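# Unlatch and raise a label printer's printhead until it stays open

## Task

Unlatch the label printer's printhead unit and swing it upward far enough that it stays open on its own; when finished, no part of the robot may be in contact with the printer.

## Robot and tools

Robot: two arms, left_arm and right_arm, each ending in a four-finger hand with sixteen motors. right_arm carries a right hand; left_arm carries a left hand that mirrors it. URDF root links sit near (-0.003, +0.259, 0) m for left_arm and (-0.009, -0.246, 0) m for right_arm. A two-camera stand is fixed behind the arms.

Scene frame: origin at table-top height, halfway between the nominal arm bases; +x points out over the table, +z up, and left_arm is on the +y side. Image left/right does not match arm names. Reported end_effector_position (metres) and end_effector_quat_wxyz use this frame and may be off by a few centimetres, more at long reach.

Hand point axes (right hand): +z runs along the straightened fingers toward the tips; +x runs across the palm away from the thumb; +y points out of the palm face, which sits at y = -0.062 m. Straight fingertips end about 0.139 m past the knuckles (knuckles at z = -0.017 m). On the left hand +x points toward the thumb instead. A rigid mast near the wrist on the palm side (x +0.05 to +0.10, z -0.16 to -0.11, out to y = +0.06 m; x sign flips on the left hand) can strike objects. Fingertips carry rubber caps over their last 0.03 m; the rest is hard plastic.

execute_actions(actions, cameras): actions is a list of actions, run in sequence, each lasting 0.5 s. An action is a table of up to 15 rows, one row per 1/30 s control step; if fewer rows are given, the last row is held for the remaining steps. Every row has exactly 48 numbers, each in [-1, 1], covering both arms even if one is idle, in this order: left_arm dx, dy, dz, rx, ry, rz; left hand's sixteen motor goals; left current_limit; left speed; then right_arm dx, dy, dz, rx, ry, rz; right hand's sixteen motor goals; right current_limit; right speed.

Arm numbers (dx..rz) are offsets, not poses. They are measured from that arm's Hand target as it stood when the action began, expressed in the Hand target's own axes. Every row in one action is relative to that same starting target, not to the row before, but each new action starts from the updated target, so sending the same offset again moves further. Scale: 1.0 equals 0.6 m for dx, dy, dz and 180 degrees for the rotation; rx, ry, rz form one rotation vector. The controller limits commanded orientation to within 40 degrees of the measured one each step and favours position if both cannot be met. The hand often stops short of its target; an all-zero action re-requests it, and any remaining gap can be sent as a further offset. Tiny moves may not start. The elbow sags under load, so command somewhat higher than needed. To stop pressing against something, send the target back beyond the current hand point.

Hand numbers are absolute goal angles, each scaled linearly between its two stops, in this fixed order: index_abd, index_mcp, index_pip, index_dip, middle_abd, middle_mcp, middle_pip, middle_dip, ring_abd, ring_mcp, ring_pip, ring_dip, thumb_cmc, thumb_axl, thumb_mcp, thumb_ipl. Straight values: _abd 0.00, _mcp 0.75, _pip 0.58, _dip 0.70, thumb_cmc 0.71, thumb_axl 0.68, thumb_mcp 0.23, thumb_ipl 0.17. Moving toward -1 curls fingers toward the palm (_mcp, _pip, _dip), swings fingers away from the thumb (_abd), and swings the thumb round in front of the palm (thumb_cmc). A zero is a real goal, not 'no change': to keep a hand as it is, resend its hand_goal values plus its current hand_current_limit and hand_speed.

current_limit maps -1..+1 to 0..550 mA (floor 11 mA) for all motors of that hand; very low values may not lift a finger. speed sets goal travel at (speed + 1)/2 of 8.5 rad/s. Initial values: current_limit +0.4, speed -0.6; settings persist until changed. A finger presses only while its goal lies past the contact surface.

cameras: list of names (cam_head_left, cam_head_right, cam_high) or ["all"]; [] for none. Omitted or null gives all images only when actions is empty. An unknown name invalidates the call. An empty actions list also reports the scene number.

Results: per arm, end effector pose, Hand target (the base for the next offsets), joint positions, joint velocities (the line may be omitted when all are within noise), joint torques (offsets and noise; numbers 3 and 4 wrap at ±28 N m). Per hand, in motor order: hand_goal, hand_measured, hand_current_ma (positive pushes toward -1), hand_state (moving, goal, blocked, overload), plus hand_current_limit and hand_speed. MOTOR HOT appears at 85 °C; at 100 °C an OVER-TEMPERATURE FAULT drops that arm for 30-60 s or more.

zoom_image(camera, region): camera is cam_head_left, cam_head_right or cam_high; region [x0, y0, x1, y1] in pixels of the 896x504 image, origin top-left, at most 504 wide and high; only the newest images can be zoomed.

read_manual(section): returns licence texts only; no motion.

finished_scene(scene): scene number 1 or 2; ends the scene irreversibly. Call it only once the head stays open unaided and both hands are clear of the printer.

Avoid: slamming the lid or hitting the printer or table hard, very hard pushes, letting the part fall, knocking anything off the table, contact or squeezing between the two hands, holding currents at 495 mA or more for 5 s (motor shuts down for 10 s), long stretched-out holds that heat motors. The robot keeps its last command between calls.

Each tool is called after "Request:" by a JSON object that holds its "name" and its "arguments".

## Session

Request:
{"name": "execute_actions", "arguments": {"actions": []}}

Scene clock: 0.00 s.
left_arm: end_effector_position=(+0.5812, +0.4382, +0.2345) hand_goal=(+0.000, +0.754, +0.576, +0.696, +0.000, +0.754, +0.576, +0.696, +0.000, +0.754, +0.576, +0.696, +0.714, +0.678, +0.226, +0.168) hand_measured=(+0.000, +0.754, +0.576, +0.696, +0.000, +0.754, +0.576, +0.696, +0.000, +0.754, +0.576, +0.696, +0.714, +0.678, +0.226, +0.168) hand_current_ma=(+0, +0, +0, +0, +0, +0, +0, +0, +0, +0, +0, +0, +0, +0, +0, +0) hand_state=(goal, goal, goal, goal, goal, goal, goal, goal, goal, goal, goal, goal, goal, goal, goal, goal) hand_current_limit=0.40 hand_speed=-0.60 end_effector_quat_wxyz=(+0.077, +0.361, +0.921, +0.126) | right_arm: end_effector_position=(+0.2201, -0.0572, +0.1786) hand_goal=(+0.000, +0.754, +0.576, +0.696, +0.000, +0.754, +0.576, +0.696, +0.000, +0.754, +0.576, +0.696, +0.714, +0.678, +0.226, +0.168) hand_measured=(+0.000, +0.754, +0.576, +0.696, +0.000, +0.754, +0.576, +0.696, +0.000, +0.754, +0.576, +0.696, +0.714, +0.678, +0.226, +0.168) hand_current_ma=(+0, +0, +0, +0, +0, +0, +0, +0, +0, +0, +0, +0, +0, +0, +0, +0) hand_state=(goal, goal, goal, goal, goal, goal, goal, goal, goal, goal, goal, goal, goal, goal, goal, goal) hand_current_limit=0.40 hand_speed=-0.60 end_effector_quat_wxyz=(-0.202, +0.375, +0.879, +0.213)
Joint positions: left_arm=[0.128 1.633 1.487 -1.162 -0.142 -0.659] | right_arm=[0.306 0.846 0.661 -1.423 -0.595 -0.473]
Joint velocities: within noise
Joint torques (N m): no reading
Heat: left arm: hottest elbow 31 °C; right arm: hottest elbow 35 °C.
Hand target: left_arm +0.5888, +0.4393, +0.2492; +0.091, +0.359, +0.919, +0.134 | right_arm +0.2255, -0.0555, +0.1876; -0.195, +0.373, +0.880, +0.219

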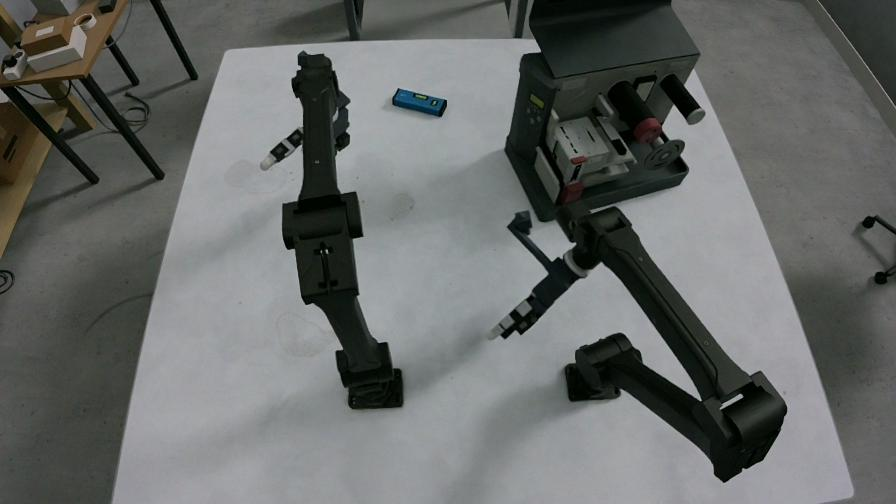

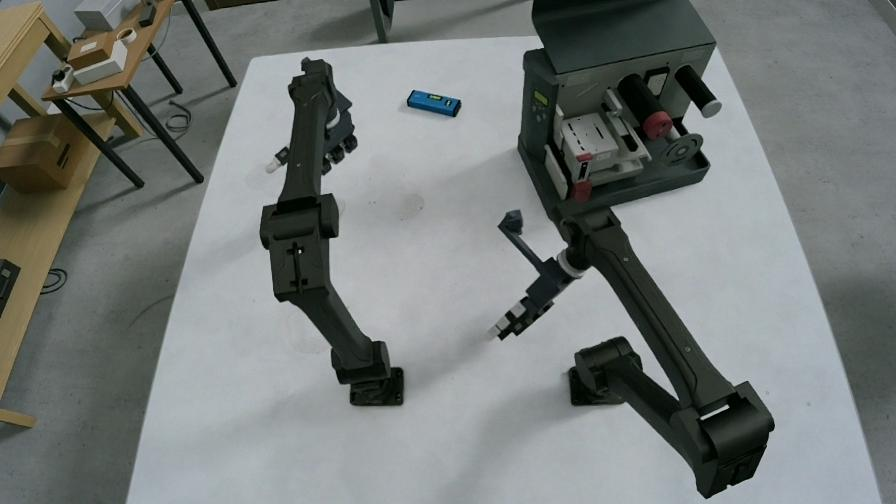

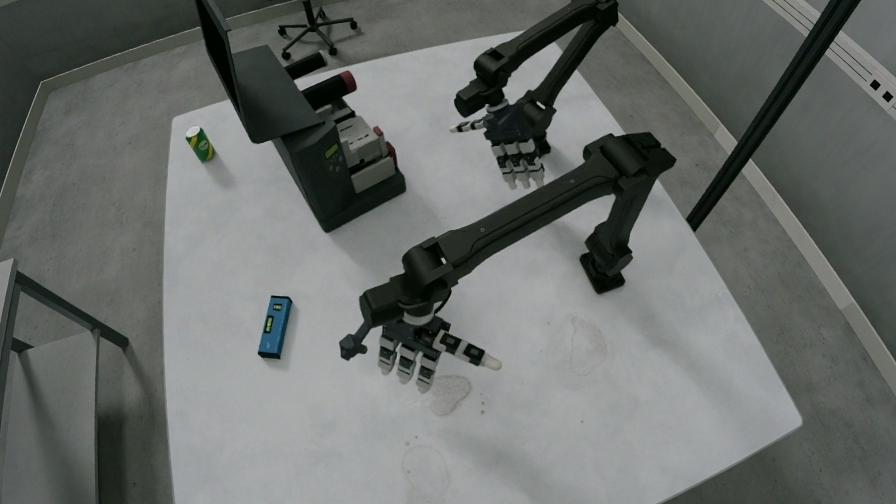

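Request:
{"name": "zoom_image", "arguments": {"camera": "cam_head_left", "region": [500, 90, 700, 230]}}

Request:
{"name": "zoom_image", "arguments": {"camera": "cam_head_right", "region": [510, 90, 710, 230]}}

Request:
{"name": "zoom_image", "arguments": {"camera": "cam_high", "region": [280, 70, 440, 230]}}

Scaled by 2.520 from the camera's 896x504 image, which has a finer 1280x720 frame.

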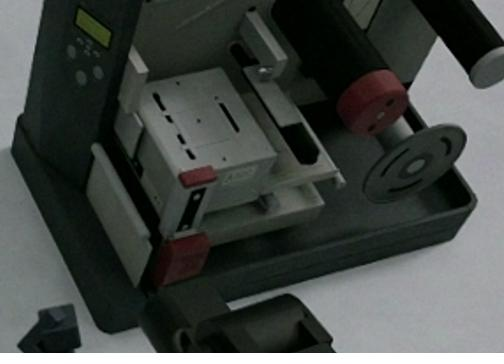

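Scaled by 2.520 from the camera's 896x504 image, which has a finer 1280x720 frame.

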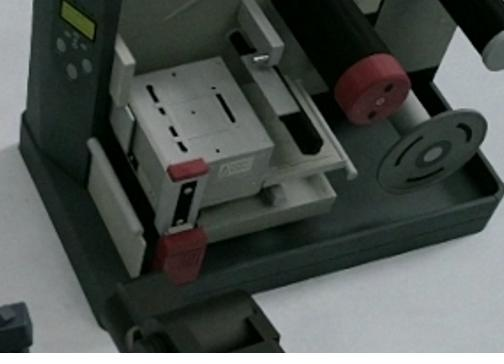

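Scaled by 3.150 from the camera's 896x504 image, which has a finer 1280x720 frame.

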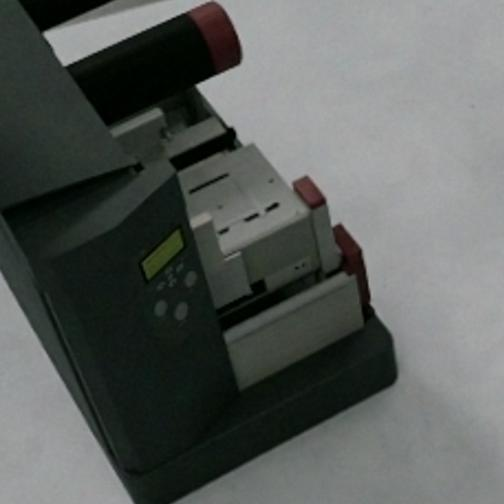

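Request:
{"name": "execute_actions", "arguments": {"actions": [[[0,0,0,0,0,0,0,0.754,0.576,0.696,0,0.754,0.576,0.696,0,0.754,0.576,0.696,0.714,0.678,0.226,0.168,0.4,-0.6,-0.0413,-0.061,-0.1033,-0.0766,-0.0501,-0.0023,0,0.3,0.1,0.3,0,1.0,0.576,0.696,0,0.3,0.1,0.3,0.714,0.678,0.226,0.168,0.4,-0.6]],[[0,0,0,0,0,0,0,0.754,0.576,0.696,0,0.754,0.576,0.696,0,0.754,0.576,0.696,0.714,0.678,0.226,0.168,0.4,-0.6,-0.0772,-0.021,-0.0978,-0.0766,-0.0501,-0.0023,0,-0.2,-0.44,-0.17,0,1.0,0.576,0.696,0,-0.2,-0.44,-0.17,0.714,0.678,0.226,0.168,0.4,-0.6]],[[0,0,0,0,0,0,0,0.754,0.576,0.696,0,0.754,0.576,0.696,0,0.754,0.576,0.696,0.714,0.678,0.226,0.168,0.4,-0.6,-0.0973,0.0188,-0.0618,-0.0766,-0.0501,-0.0023,0,-0.2,-0.44,-0.17,0,1.0,0.576,0.696,0,-0.2,-0.44,-0.17,0.714,0.678,0.226,0.168,0.4,-0.6]]], "cameras": ["cam_head_left","cam_high"]}}

Scene clock: 172.10 s.
left_arm: end_effector_position=(+0.5812, +0.4382, +0.2345) hand_goal=(+0.000, +0.754, +0.576, +0.696, +0.000, +0.754, +0.576, +0.696, +0.000, +0.754, +0.576, +0.696, +0.714, +0.678, +0.226, +0.168) hand_measured=(+0.000, +0.754, +0.576, +0.696, +0.000, +0.754, +0.576, +0.696, +0.000, +0.754, +0.576, +0.696, +0.714, +0.678, +0.224, +0.168) hand_current_ma=(+0, +0, +0, +0, +0, +0, +0, +0, +0, +0, +0, +0, +0, +0, -2, +0) hand_state=(goal, goal, goal, goal, goal, goal, goal, goal, goal, goal, goal, goal, goal, goal, goal, goal) hand_current_limit=0.40 hand_speed=-0.60 end_effector_quat_wxyz=(+0.077, +0.361, +0.921, +0.126) | right_arm: end_effector_position=(+0.2709, -0.2533, +0.2671) hand_goal=(+0.000, -0.200, -0.440, -0.170, +0.000, +1.000, +0.576, +0.696, +0.000, -0.200, -0.440, -0.170, +0.714, +0.678, +0.226, +0.168) hand_measured=(+0.000, -0.184, -0.438, -0.168, +0.000, +1.000, +0.576, +0.696, +0.000, -0.186, -0.438, -0.168, +0.720, +0.678, +0.224, +0.168) hand_current_ma=(+0, +5, +0, +0, +0, +0, +0, +0, +0, +4, +0, +0, +0, +0, +0, +0) hand_state=(goal, goal, goal, goal, goal, goal, goal, goal, goal, goal, goal, goal, goal, goal, goal, goal) hand_current_limit=0.40 hand_speed=-0.60 end_effector_quat_wxyz=(+0.154, +0.449, +0.771, +0.424)
Joint positions: left_arm=[0.128 1.633 1.487 -1.162 -0.142 -0.659] | right_arm=[-0.709 0.616 0.547 -1.282 -0.917 -1.12]
Joint torques (N m): left_arm=[1.2 -16.21 11.45 0.58 -0.32 0.07] | right_arm=[-0.15 -0.67 7.51 1.03 -1.02 -0.32]
Heat: left arm: hottest elbow 40 °C; right arm: hottest elbow 39 °C.
Hand target: left_arm +0.5888, +0.4393, +0.2492; +0.091, +0.359, +0.919, +0.134 | right_arm +0.2706, -0.2555, +0.2624; +0.157, +0.448, +0.772, +0.424
Off the commanded pose: left_arm 0.017 m, 2 deg | right_arm 0.005 m, 0 deg.
Images, in order (width x height): cam_head_left 896x504, cam_high 896x504.

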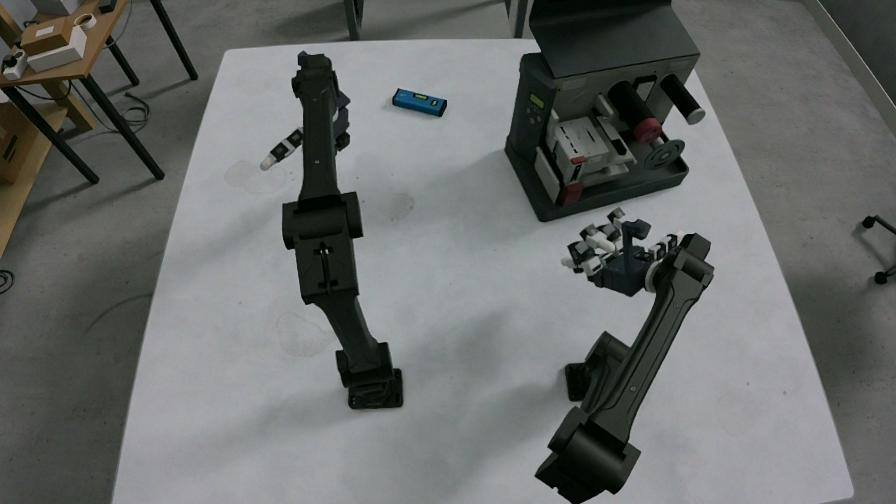

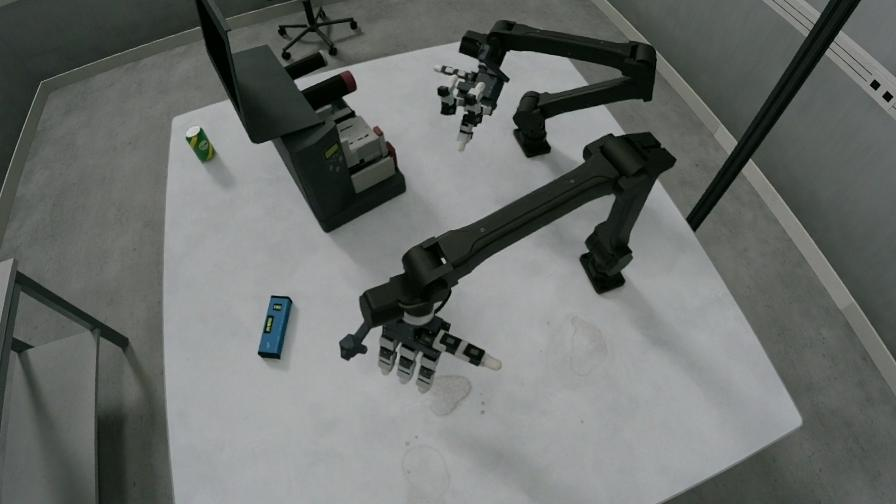

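Request:
{"name": "execute_actions", "arguments": {"actions": [[[0,0,0,0,0,0,0,0.754,0.576,0.696,0,0.754,0.576,0.696,0,0.754,0.576,0.696,0.714,0.678,0.226,0.168,0.4,-0.6,-0.0845,0.03,-0.0078,-0.0766,-0.0501,-0.0023,0,-0.2,-0.44,-0.17,0,1.0,0.576,0.696,0,-0.2,-0.44,-0.17,0.714,0.678,0.226,0.168,0.4,-0.6]],[[0,0,0,0,0,0,0,0.754,0.576,0.696,0,0.754,0.576,0.696,0,0.754,0.576,0.696,0.714,0.678,0.226,0.168,0.4,-0.6,-0.0638,0.0273,0.0247,-0.0766,-0.0501,-0.0023,0,-0.2,-0.44,-0.17,0,1.0,0.576,0.696,0,-0.2,-0.44,-0.17,0.714,0.678,0.226,0.168,0.4,-0.6]]], "cameras": ["cam_head_left","cam_high"]}}

Request:
{"name": "zoom_image", "arguments": {"camera": "cam_head_left", "region": [500, 110, 700, 280]}}

Scene clock: 183.20 s.
left_arm: end_effector_position=(+0.5812, +0.4382, +0.2345) hand_goal=(+0.000, +0.754, +0.576, +0.696, +0.000, +0.754, +0.576, +0.696, +0.000, +0.754, +0.576, +0.696, +0.714, +0.678, +0.226, +0.168) hand_measured=(+0.000, +0.754, +0.576, +0.696, +0.000, +0.754, +0.576, +0.696, +0.000, +0.754, +0.576, +0.696, +0.714, +0.678, +0.224, +0.168) hand_current_ma=(+0, +0, +0, +0, +0, +0, +0, +0, +0, +0, +0, +0, +0, +0, -2, +0) hand_state=(goal, goal, goal, goal, goal, goal, goal, goal, goal, goal, goal, goal, goal, goal, goal, goal) hand_current_limit=0.40 hand_speed=-0.60 end_effector_quat_wxyz=(+0.077, +0.361, +0.921, +0.126) | right_arm: end_effector_position=(+0.3376, -0.3258, +0.2872) hand_goal=(+0.000, -0.200, -0.440, -0.170, +0.000, +1.000, +0.576, +0.696, +0.000, -0.200, -0.440, -0.170, +0.714, +0.678, +0.226, +0.168) hand_measured=(+0.000, -0.188, -0.438, -0.168, +0.000, +1.000, +0.576, +0.696, +0.000, -0.190, -0.438, -0.168, +0.722, +0.678, +0.224, +0.168) hand_current_ma=(+0, +3, +0, +0, +0, +0, +0, +0, +0, +2, +0, +0, +1, +0, +0, +0) hand_state=(goal, goal, goal, goal, goal, goal, goal, goal, goal, goal, goal, goal, goal, goal, goal, goal) hand_current_limit=0.40 hand_speed=-0.60 end_effector_quat_wxyz=(+0.364, +0.445, +0.644, +0.505)
Joint positions: left_arm=[0.128 1.633 1.487 -1.162 -0.142 -0.659] | right_arm=[-0.642 0.754 0.3 0.056 -0.95 -0.349]
Joint torques (N m): left_arm=[1.2 -16.21 11.45 0.61 -0.32 0.07] | right_arm=[2.37 -2.96 7.41 2.3 -0.24 0.06]
Heat: left arm: hottest elbow 40 °C; right arm: hottest elbow 38 °C.
Hand target: left_arm +0.5888, +0.4393, +0.2492; +0.091, +0.359, +0.919, +0.134 | right_arm +0.3407, -0.3213, +0.2797; +0.380, +0.452, +0.618, +0.519
Off the commanded pose: left_arm 0.017 m, 2 deg | right_arm 0.009 m, 4 deg.
Images, in order (width x height): cam_head_left 896x504, cam_high 896x504.

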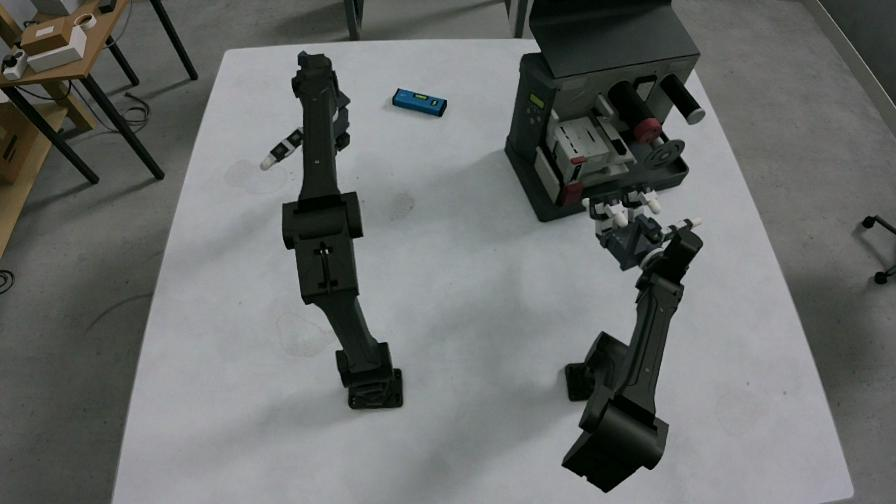

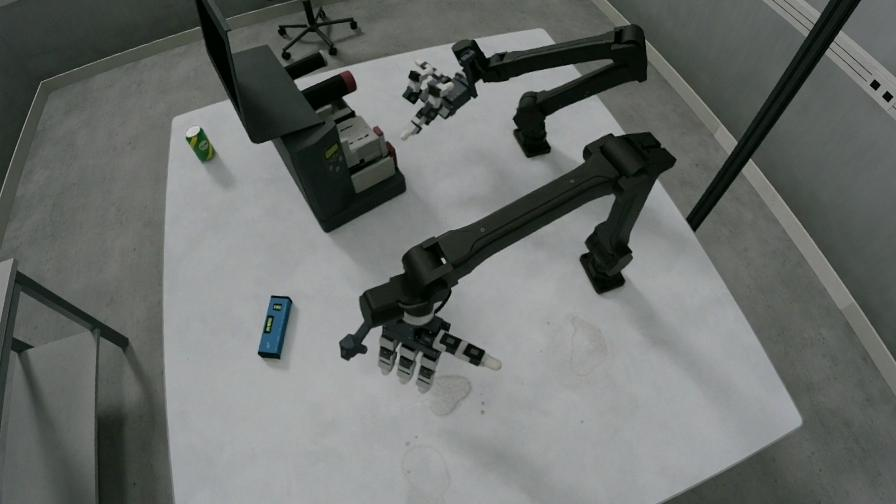

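Scaled by 2.520 from the camera's 896x504 image, which has a finer 1280x720 frame.

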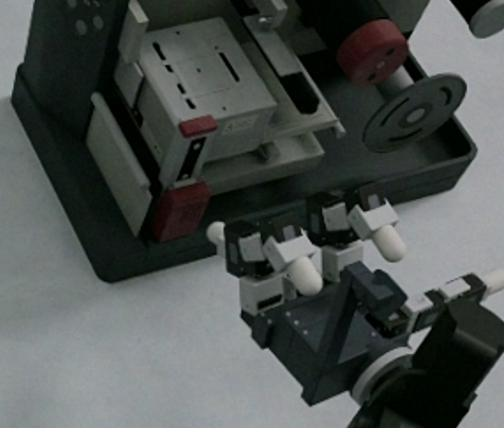

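Request:
{"name": "execute_actions", "arguments": {"actions": [[[0,0,0,0,0,0,0,0.754,0.576,0.696,0,0.754,0.576,0.696,0,0.754,0.576,0.696,0.714,0.678,0.226,0.168,0.4,-0.6,-0.018,-0.069,0.0135,0,0,0,0,-0.2,-0.44,-0.17,0,1.0,0.576,0.696,0,-0.2,-0.44,-0.17,0.714,0.678,0.226,0.168,0.4,-0.6]]], "cameras": ["all"]}}

Request:
{"name": "zoom_image", "arguments": {"camera": "cam_head_left", "region": [540, 150, 640, 240]}}

Request:
{"name": "zoom_image", "arguments": {"camera": "cam_head_right", "region": [540, 150, 640, 240]}}

Request:
{"name": "zoom_image", "arguments": {"camera": "cam_high", "region": [350, 90, 470, 190]}}

Scene clock: 209.60 s.
left_arm: end_effector_position=(+0.5812, +0.4382, +0.2345) hand_goal=(+0.000, +0.754, +0.576, +0.696, +0.000, +0.754, +0.576, +0.696, +0.000, +0.754, +0.576, +0.696, +0.714, +0.678, +0.226, +0.168) hand_measured=(+0.000, +0.754, +0.576, +0.696, +0.000, +0.754, +0.576, +0.696, +0.000, +0.754, +0.576, +0.696, +0.714, +0.678, +0.224, +0.168) hand_current_ma=(+0, +0, +0, +0, +0, +0, +0, +0, +0, +0, +0, +0, +0, +0, -2, +0) hand_state=(goal, goal, goal, goal, goal, goal, goal, goal, goal, goal, goal, goal, goal, goal, goal, goal) hand_current_limit=0.40 hand_speed=-0.60 end_effector_quat_wxyz=(+0.077, +0.361, +0.921, +0.126) | right_arm: end_effector_position=(+0.3449, -0.3370, +0.2458) hand_goal=(+0.000, -0.200, -0.440, -0.170, +0.000, +1.000, +0.576, +0.696, +0.000, -0.200, -0.440, -0.170, +0.714, +0.678, +0.226, +0.168) hand_measured=(+0.000, -0.190, -0.438, -0.168, +0.000, +1.000, +0.576, +0.696, +0.000, -0.192, -0.438, -0.168, +0.722, +0.678, +0.224, +0.168) hand_current_ma=(+0, +2, +0, +0, +0, +0, +0, +0, +0, +1, +0, +0, +1, +0, +0, +0) hand_state=(goal, goal, goal, goal, goal, goal, goal, goal, goal, goal, goal, goal, goal, goal, goal, goal) hand_current_limit=0.40 hand_speed=-0.60 end_effector_quat_wxyz=(+0.389, +0.449, +0.621, +0.512)
Joint positions: left_arm=[0.128 1.633 1.487 -1.162 -0.142 -0.659] | right_arm=[-0.627 0.996 0.201 0.51 -0.906 -0.251]
Joint torques (N m): left_arm=[1.2 -16.26 11.44 0.58 -0.32 0.07] | right_arm=[2.43 -3.49 5.7 2.4 -0.14 0.1]
Heat: left arm: hottest elbow 40 °C; right arm: hottest elbow 37 °C.
Hand target: left_arm +0.5888, +0.4393, +0.2492; +0.091, +0.359, +0.919, +0.134 | right_arm +0.3447, -0.3314, +0.2375; +0.380, +0.452, +0.618, +0.519
Off the commanded pose: left_arm 0.017 m, 2 deg | right_arm 0.010 m, 1 deg.

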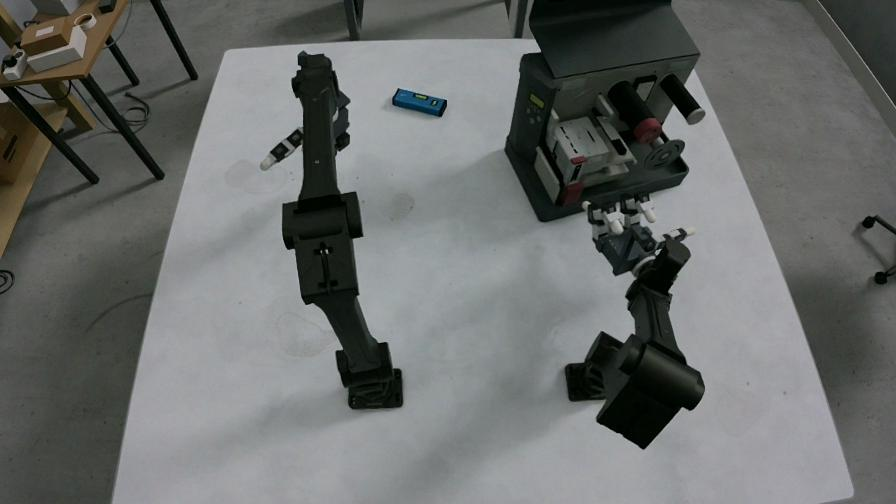

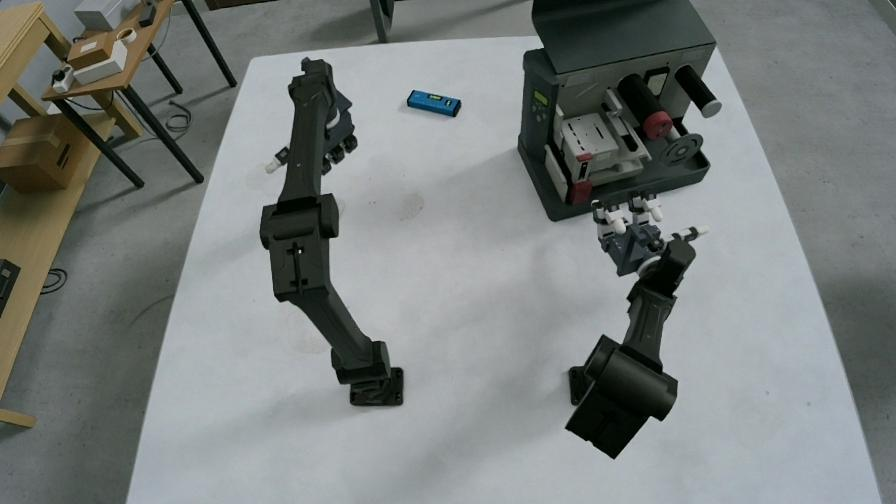

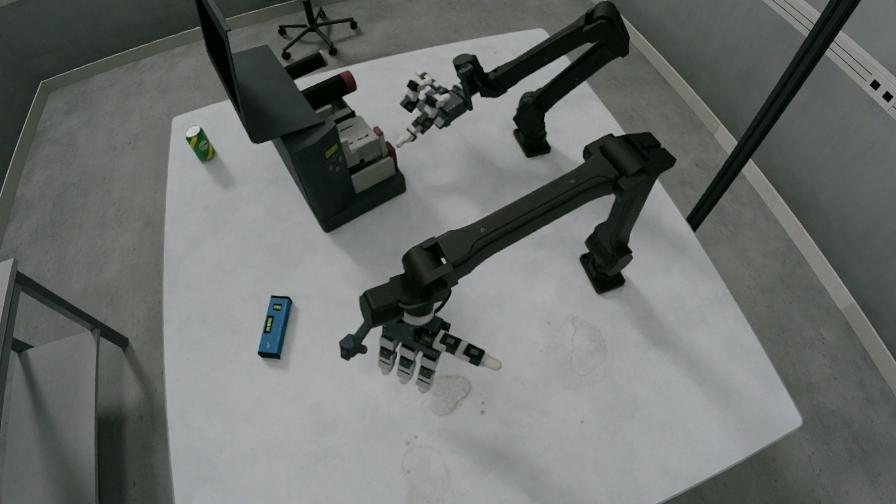

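Scaled by 5.040 from the camera's 896x504 image, which has a finer 1280x720 frame.

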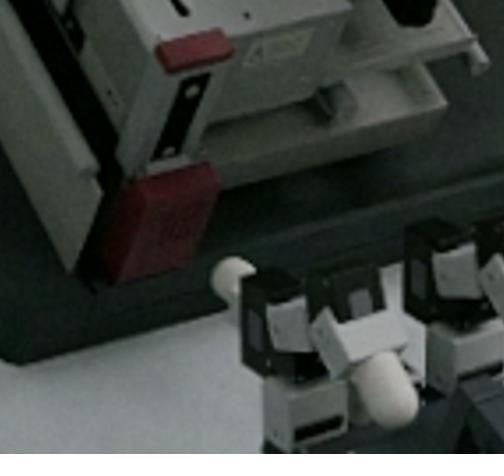

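Scaled by 5.040 from the camera's 896x504 image, which has a finer 1280x720 frame.

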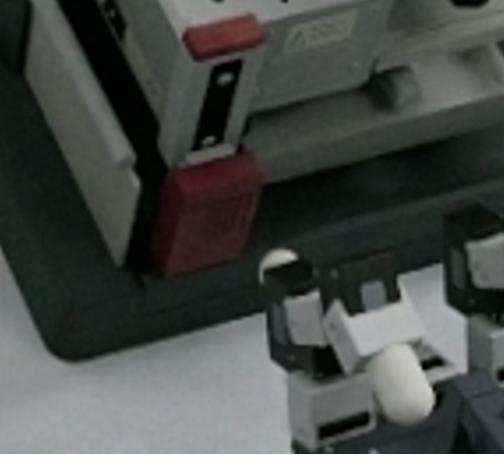

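Scaled by 4.200 from the camera's 896x504 image, which has a finer 1280x720 frame.

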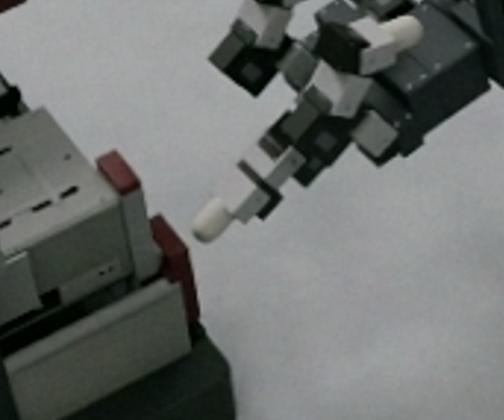

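Request:
{"name": "execute_actions", "arguments": {"actions": [[[0,0,0,0,0,0,0,0.754,0.576,0.696,0,0.754,0.576,0.696,0,0.754,0.576,0.696,0.714,0.678,0.226,0.168,0.4,-0.6,0.025,0.007,0.042,0,0,0,0,-0.2,-0.44,-0.17,0,1.0,0.576,0.696,0,-0.2,-0.44,-0.17,0.714,0.678,0.226,0.168,0.4,-0.6]]], "cameras": ["all"]}}

Request:
{"name": "zoom_image", "arguments": {"camera": "cam_head_left", "region": [540, 150, 640, 240]}}

Request:
{"name": "zoom_image", "arguments": {"camera": "cam_high", "region": [350, 90, 470, 190]}}

Scene clock: 259.70 s.
left_arm: end_effector_position=(+0.5812, +0.4382, +0.2345) hand_goal=(+0.000, +0.754, +0.576, +0.696, +0.000, +0.754, +0.576, +0.696, +0.000, +0.754, +0.576, +0.696, +0.714, +0.678, +0.226, +0.168) hand_measured=(+0.000, +0.754, +0.576, +0.696, +0.000, +0.754, +0.576, +0.696, +0.000, +0.754, +0.576, +0.696, +0.714, +0.678, +0.224, +0.168) hand_current_ma=(+0, +0, +0, +0, +0, +0, +0, +0, +0, +0, +0, +0, +0, +0, -2, +0) hand_state=(goal, goal, goal, goal, goal, goal, goal, goal, goal, goal, goal, goal, goal, goal, goal, goal) hand_current_limit=0.40 hand_speed=-0.60 end_effector_quat_wxyz=(+0.077, +0.361, +0.921, +0.126) | right_arm: end_effector_position=(+0.3634, -0.3144, +0.2426) hand_goal=(+0.000, -0.200, -0.440, -0.170, +0.000, +1.000, +0.576, +0.696, +0.000, -0.200, -0.440, -0.170, +0.714, +0.678, +0.226, +0.168) hand_measured=(+0.000, -0.192, -0.438, -0.168, -0.012, +1.000, +0.582, +0.696, +0.000, -0.194, -0.438, -0.168, +0.722, +0.678, +0.224, +0.168) hand_current_ma=(+0, +2, +0, +0, -2, +0, +1, +0, +0, +1, +0, +0, +1, +0, +0, +0) hand_state=(goal, goal, goal, goal, goal, goal, goal, goal, goal, goal, goal, goal, goal, goal, goal, goal) hand_current_limit=0.40 hand_speed=-0.60 end_effector_quat_wxyz=(+0.387, +0.450, +0.619, +0.515)
Joint positions: left_arm=[0.128 1.633 1.487 -1.162 -0.142 -0.659] | right_arm=[-0.49 1.043 0.196 0.606 -0.775 -0.187]
Joint torques (N m): left_arm=[1.14 -16.21 11.44 0.59 -0.32 0.07] | right_arm=[2.73 -3.66 6.15 2.51 0.11 0.04]
Heat: left arm: hottest elbow 40 °C; right arm: hottest elbow 36 °C.
Hand target: left_arm +0.5888, +0.4393, +0.2492; +0.091, +0.359, +0.919, +0.134 | right_arm +0.3646, -0.3093, +0.2372; +0.380, +0.452, +0.618, +0.519
Off the commanded pose: left_arm 0.017 m, 2 deg | right_arm 0.007 m, 1 deg.

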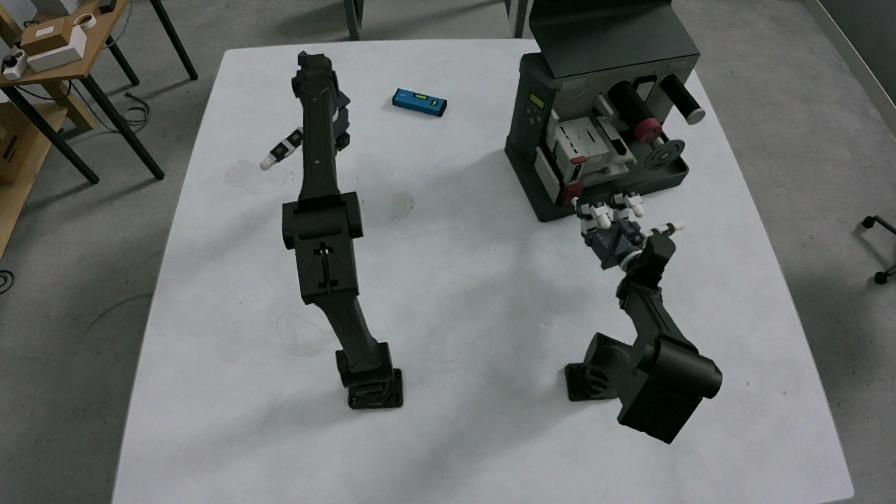

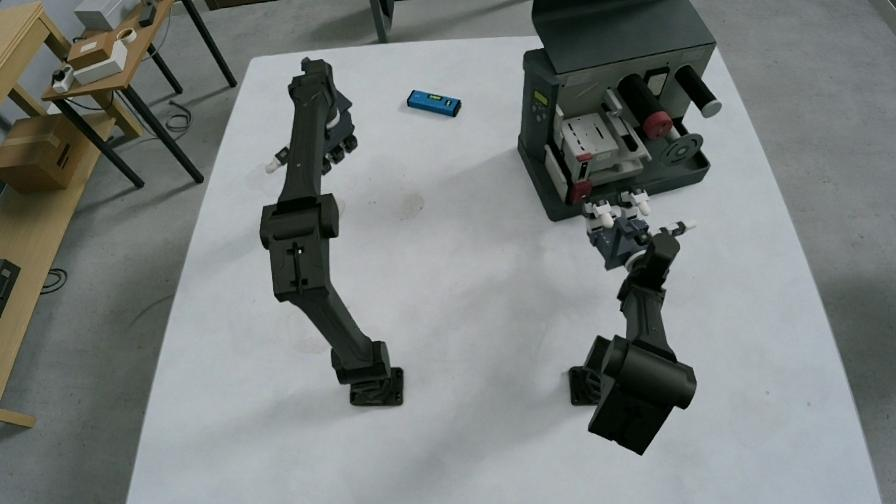

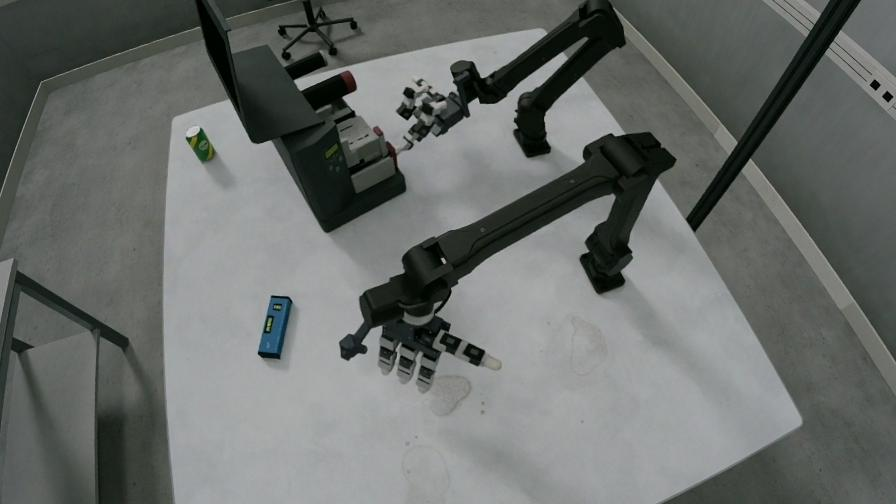

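Scaled by 5.040 from the camera's 896x504 image, which has a finer 1280x720 frame.

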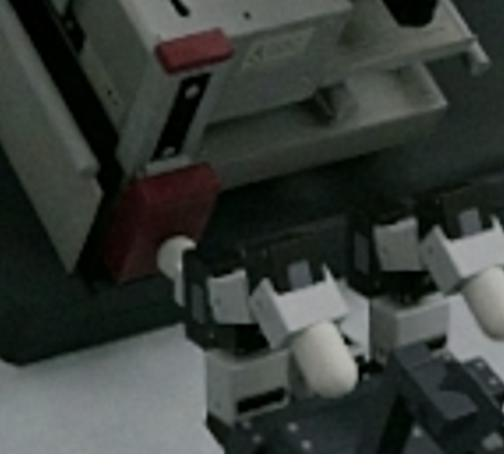

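Scaled by 4.200 from the camera's 896x504 image, which has a finer 1280x720 frame.

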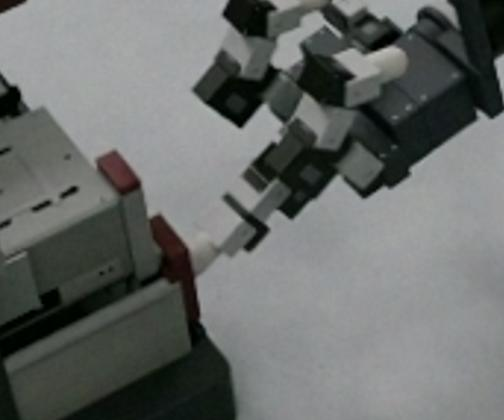

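Request:
{"name": "execute_actions", "arguments": {"actions": [[[0,0,0,0,0,0,0,0.754,0.576,0.696,0,0.754,0.576,0.696,0,0.754,0.576,0.696,0.714,0.678,0.226,0.168,0.4,-0.6,0.006,0.006,0.035,0,0,0,0,-0.2,-0.44,-0.17,0,1.0,0.55,0.67,0,-0.2,-0.44,-0.17,0.714,0.678,0.226,0.168,0.6,-0.6]],[[0,0,0,0,0,0,0,0.754,0.576,0.696,0,0.754,0.576,0.696,0,0.754,0.576,0.696,0.714,0.678,0.226,0.168,0.4,-0.6,0,0.006,0.03,0,0,0,0,-0.2,-0.44,-0.17,0,1.0,0.55,0.67,0,-0.2,-0.44,-0.17,0.714,0.678,0.226,0.168,0.6,-0.6]]], "cameras": ["cam_head_left","cam_high"]}}

Request:
{"name": "zoom_image", "arguments": {"camera": "cam_head_left", "region": [540, 150, 640, 240]}}

Request:
{"name": "zoom_image", "arguments": {"camera": "cam_high", "region": [350, 90, 470, 190]}}

Scene clock: 273.10 s.
left_arm: end_effector_position=(+0.5812, +0.4382, +0.2345) hand_goal=(+0.000, +0.754, +0.576, +0.696, +0.000, +0.754, +0.576, +0.696, +0.000, +0.754, +0.576, +0.696, +0.714, +0.678, +0.226, +0.168) hand_measured=(+0.000, +0.754, +0.576, +0.696, +0.000, +0.754, +0.576, +0.696, +0.000, +0.754, +0.576, +0.696, +0.714, +0.678, +0.224, +0.168) hand_current_ma=(+0, +0, +0, +0, +0, +0, +0, +0, +0, +0, +0, +0, +0, +0, -2, +0) hand_state=(goal, goal, goal, goal, goal, goal, goal, goal, goal, goal, goal, goal, goal, goal, goal, goal) hand_current_limit=0.40 hand_speed=-0.60 end_effector_quat_wxyz=(+0.077, +0.361, +0.921, +0.126) | right_arm: end_effector_position=(+0.3782, -0.3092, +0.2268) hand_goal=(+0.000, -0.200, -0.440, -0.170, +0.000, +1.000, +0.550, +0.670, +0.000, -0.200, -0.440, -0.170, +0.714, +0.678, +0.226, +0.168) hand_measured=(+0.000, -0.192, -0.438, -0.168, -0.020, +1.002, +0.626, +0.698, +0.000, -0.194, -0.438, -0.168, +0.722, +0.678, +0.224, +0.168) hand_current_ma=(+0, +1, +0, +0, -6, +0, +89, +13, +0, +1, +0, +0, +2, +0, +0, +0) hand_state=(goal, goal, goal, goal, blocked, goal, blocked, blocked, goal, goal, goal, goal, goal, goal, goal, goal) hand_current_limit=0.60 hand_speed=-0.60 end_effector_quat_wxyz=(+0.388, +0.471, +0.611, +0.504)
Joint positions: left_arm=[0.128 1.633 1.487 -1.162 -0.142 -0.659] | right_arm=[-0.408 1.129 0.193 0.693 -0.654 -0.148]
Joint torques (N m): left_arm=[1.26 -16.21 11.44 0.59 -0.32 0.07] | right_arm=[6.53 -1.73 10.43 2.55 0.16 0.08]
Heat: left arm: hottest elbow 40 °C; right arm: hottest elbow 36 °C.
Hand target: left_arm +0.5888, +0.4393, +0.2492; +0.091, +0.359, +0.919, +0.134 | right_arm +0.4013, -0.2939, +0.2376; +0.380, +0.452, +0.618, +0.519
Off the commanded pose: left_arm 0.017 m, 2 deg | right_arm 0.030 m, 3 deg.
Images, in order (width x height): cam_head_left 896x504, cam_high 896x504.

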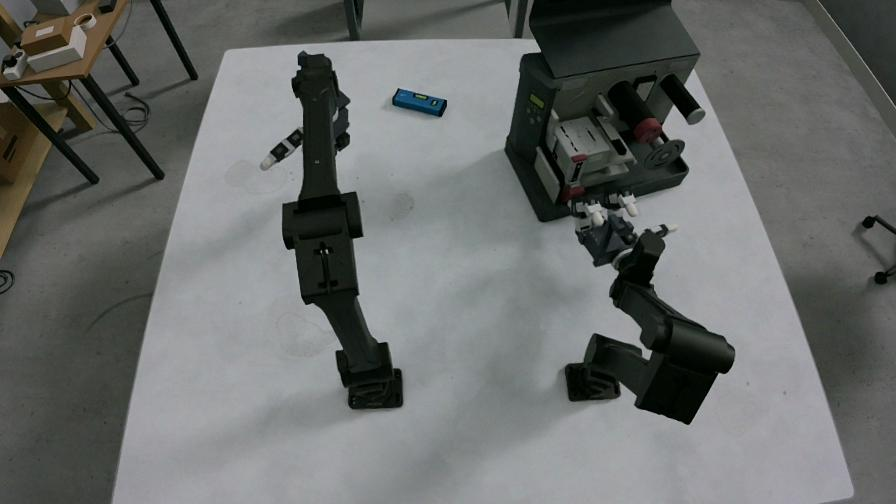

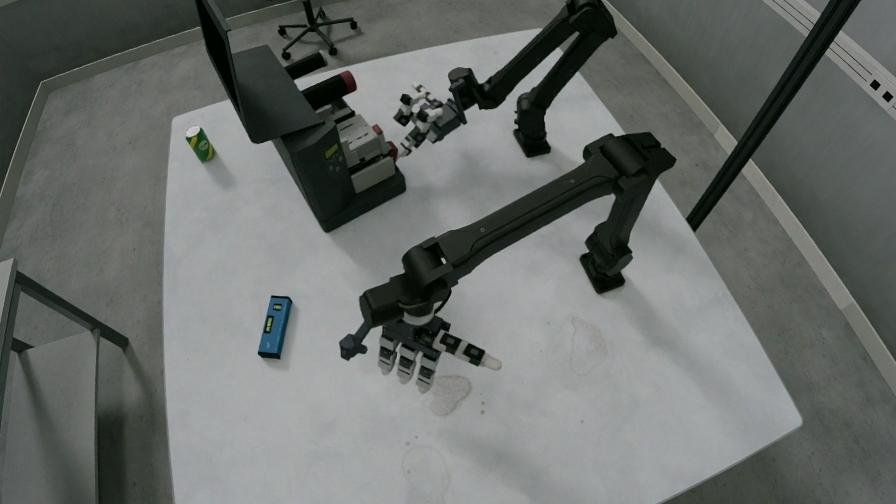

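Scaled by 5.040 from the camera's 896x504 image, which has a finer 1280x720 frame.

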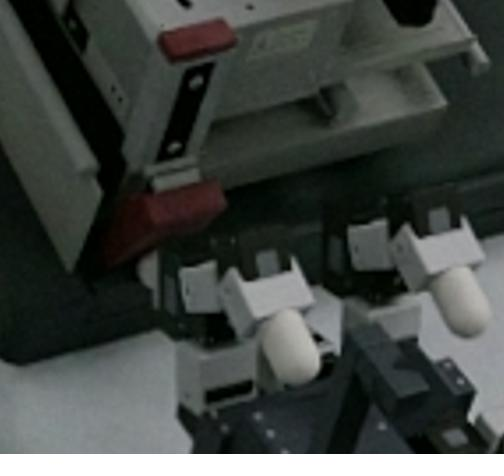

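Scaled by 4.200 from the camera's 896x504 image, which has a finer 1280x720 frame.

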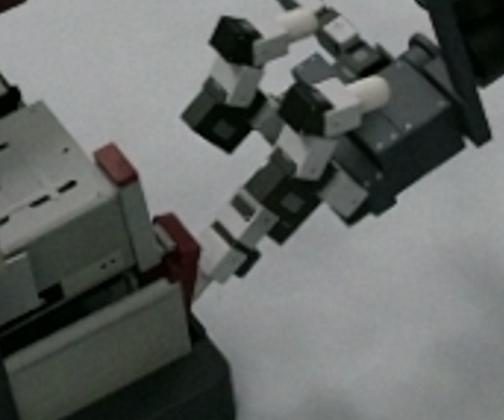

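Request:
{"name": "zoom_image", "arguments": {"camera": "cam_head_left", "region": [550, 150, 600, 210]}}

Request:
{"name": "zoom_image", "arguments": {"camera": "cam_high", "region": [365, 115, 415, 175]}}

Scaled by 8.400 from the camera's 896x504 image, which has a finer 1280x720 frame.

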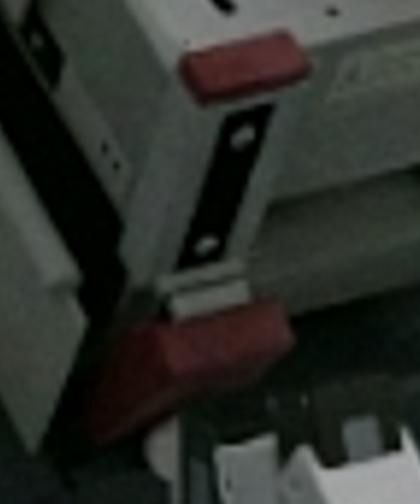

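Scaled by 8.400 from the camera's 896x504 image, which has a finer 1280x720 frame.

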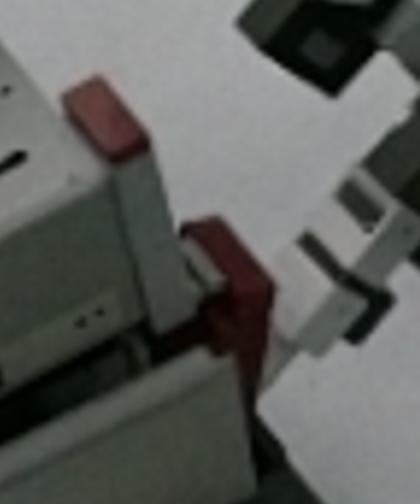

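Request:
{"name": "execute_actions", "arguments": {"actions": [[[0,0,0,0,0,0,0,0.754,0.576,0.696,0,0.754,0.576,0.696,0,0.754,0.576,0.696,0.714,0.678,0.226,0.168,0.4,-0.6,0,0,-0.05,0,0,0,0,-0.2,-0.44,-0.17,0,1.0,0.576,0.696,0,-0.2,-0.44,-0.17,0.714,0.678,0.226,0.168,0.4,-0.6]],[[0,0,0,0,0,0,0,0.754,0.576,0.696,0,0.754,0.576,0.696,0,0.754,0.576,0.696,0.714,0.678,0.226,0.168,0.4,-0.6,0,0.02,-0.05,0,0,0,0,-0.2,-0.44,-0.17,0,1.0,0.576,0.696,0,-0.2,-0.44,-0.17,0.714,0.678,0.226,0.168,0.4,-0.6]]], "cameras": ["cam_head_left","cam_high"]}}

Request:
{"name": "zoom_image", "arguments": {"camera": "cam_head_left", "region": [540, 150, 640, 240]}}

Request:
{"name": "zoom_image", "arguments": {"camera": "cam_high", "region": [350, 90, 470, 190]}}

Scene clock: 295.40 s.
left_arm: end_effector_position=(+0.5812, +0.4382, +0.2345) hand_goal=(+0.000, +0.754, +0.576, +0.696, +0.000, +0.754, +0.576, +0.696, +0.000, +0.754, +0.576, +0.696, +0.714, +0.678, +0.226, +0.168) hand_measured=(+0.000, +0.754, +0.576, +0.696, +0.000, +0.754, +0.576, +0.696, +0.000, +0.754, +0.576, +0.696, +0.714, +0.678, +0.224, +0.168) hand_current_ma=(+0, +0, +0, +0, +0, +0, +0, +0, +0, +0, +0, +0, +0, +0, -2, +0) hand_state=(goal, goal, goal, goal, goal, goal, goal, goal, goal, goal, goal, goal, goal, goal, goal, goal) hand_current_limit=0.40 hand_speed=-0.60 end_effector_quat_wxyz=(+0.077, +0.361, +0.921, +0.126) | right_arm: end_effector_position=(+0.3493, -0.3075, +0.2584) hand_goal=(+0.000, -0.200, -0.440, -0.170, +0.000, +1.000, +0.576, +0.696, +0.000, -0.200, -0.440, -0.170, +0.714, +0.678, +0.226, +0.168) hand_measured=(+0.000, -0.192, -0.438, -0.168, +0.002, +1.000, +0.582, +0.700, +0.000, -0.194, -0.438, -0.168, +0.722, +0.678, +0.224, +0.168) hand_current_ma=(+0, +1, +0, +0, +0, +0, +1, +0, +0, +1, +0, +0, +2, +0, +0, +0) hand_state=(goal, goal, goal, goal, goal, goal, goal, goal, goal, goal, goal, goal, goal, goal, goal, goal) hand_current_limit=0.40 hand_speed=-0.60 end_effector_quat_wxyz=(+0.372, +0.453, +0.617, +0.524)
Joint positions: left_arm=[0.128 1.633 1.487 -1.162 -0.142 -0.659] | right_arm=[-0.5 0.879 0.193 0.433 -0.808 -0.168]
Joint torques (N m): left_arm=[1.2 -16.21 11.45 0.59 -0.32 0.07] | right_arm=[-0.5 -4.25 7.66 1.47 -0.37 -0.31]
Heat: left arm: hottest elbow 40 °C; right arm: hottest elbow 37 °C.
Hand target: left_arm +0.5888, +0.4393, +0.2492; +0.091, +0.359, +0.919, +0.134 | right_arm +0.3470, -0.3111, +0.2599; +0.380, +0.452, +0.618, +0.519
Off the commanded pose: left_arm 0.017 m, 2 deg | right_arm 0.005 m, 1 deg.
Images, in order (width x height): cam_head_left 896x504, cam_high 896x504.

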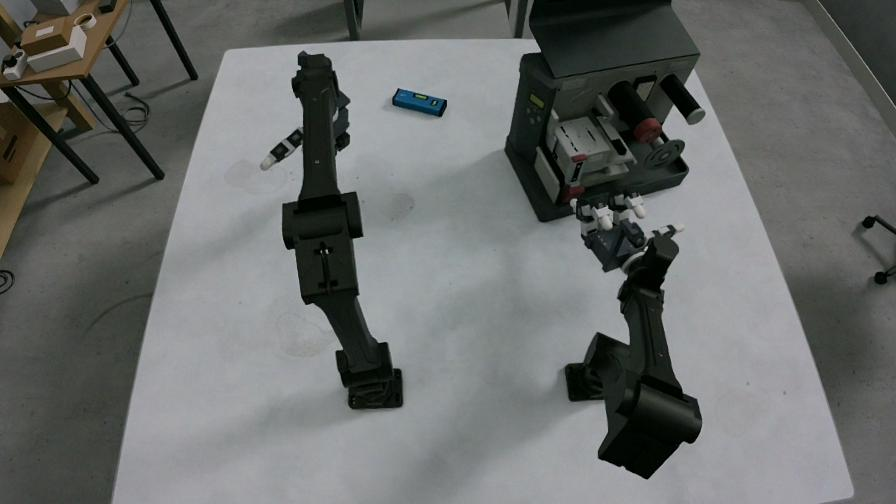

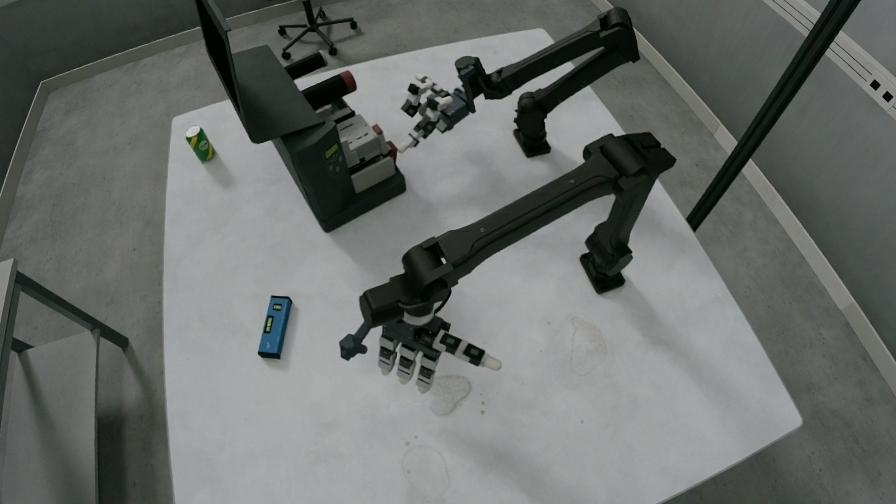

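Scaled by 5.040 from the camera's 896x504 image, which has a finer 1280x720 frame.

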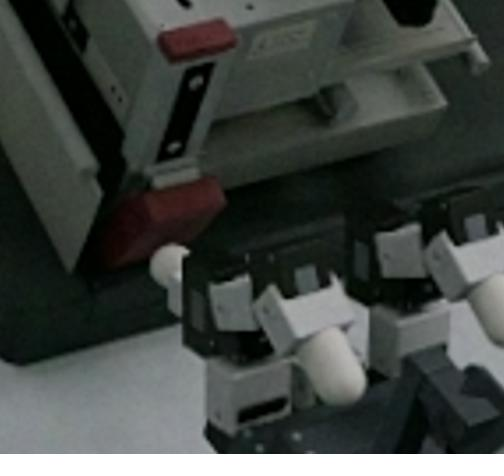

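Scaled by 4.200 from the camera's 896x504 image, which has a finer 1280x720 frame.

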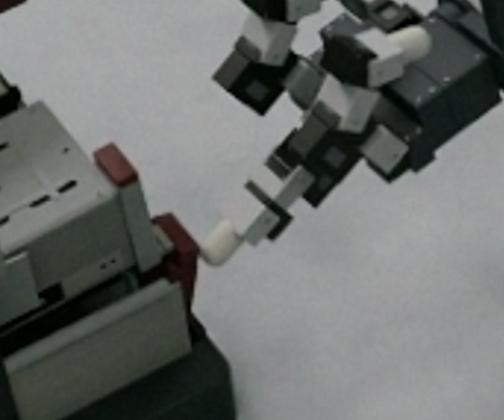

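Request:
{"name": "zoom_image", "arguments": {"camera": "cam_head_left", "region": [565, 145, 635, 195]}}

Scaled by 7.200 from the camera's 896x504 image, which has a finer 1280x720 frame.

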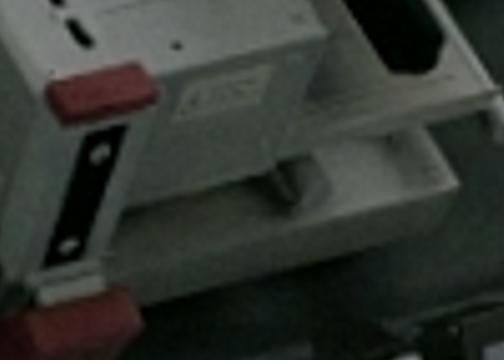

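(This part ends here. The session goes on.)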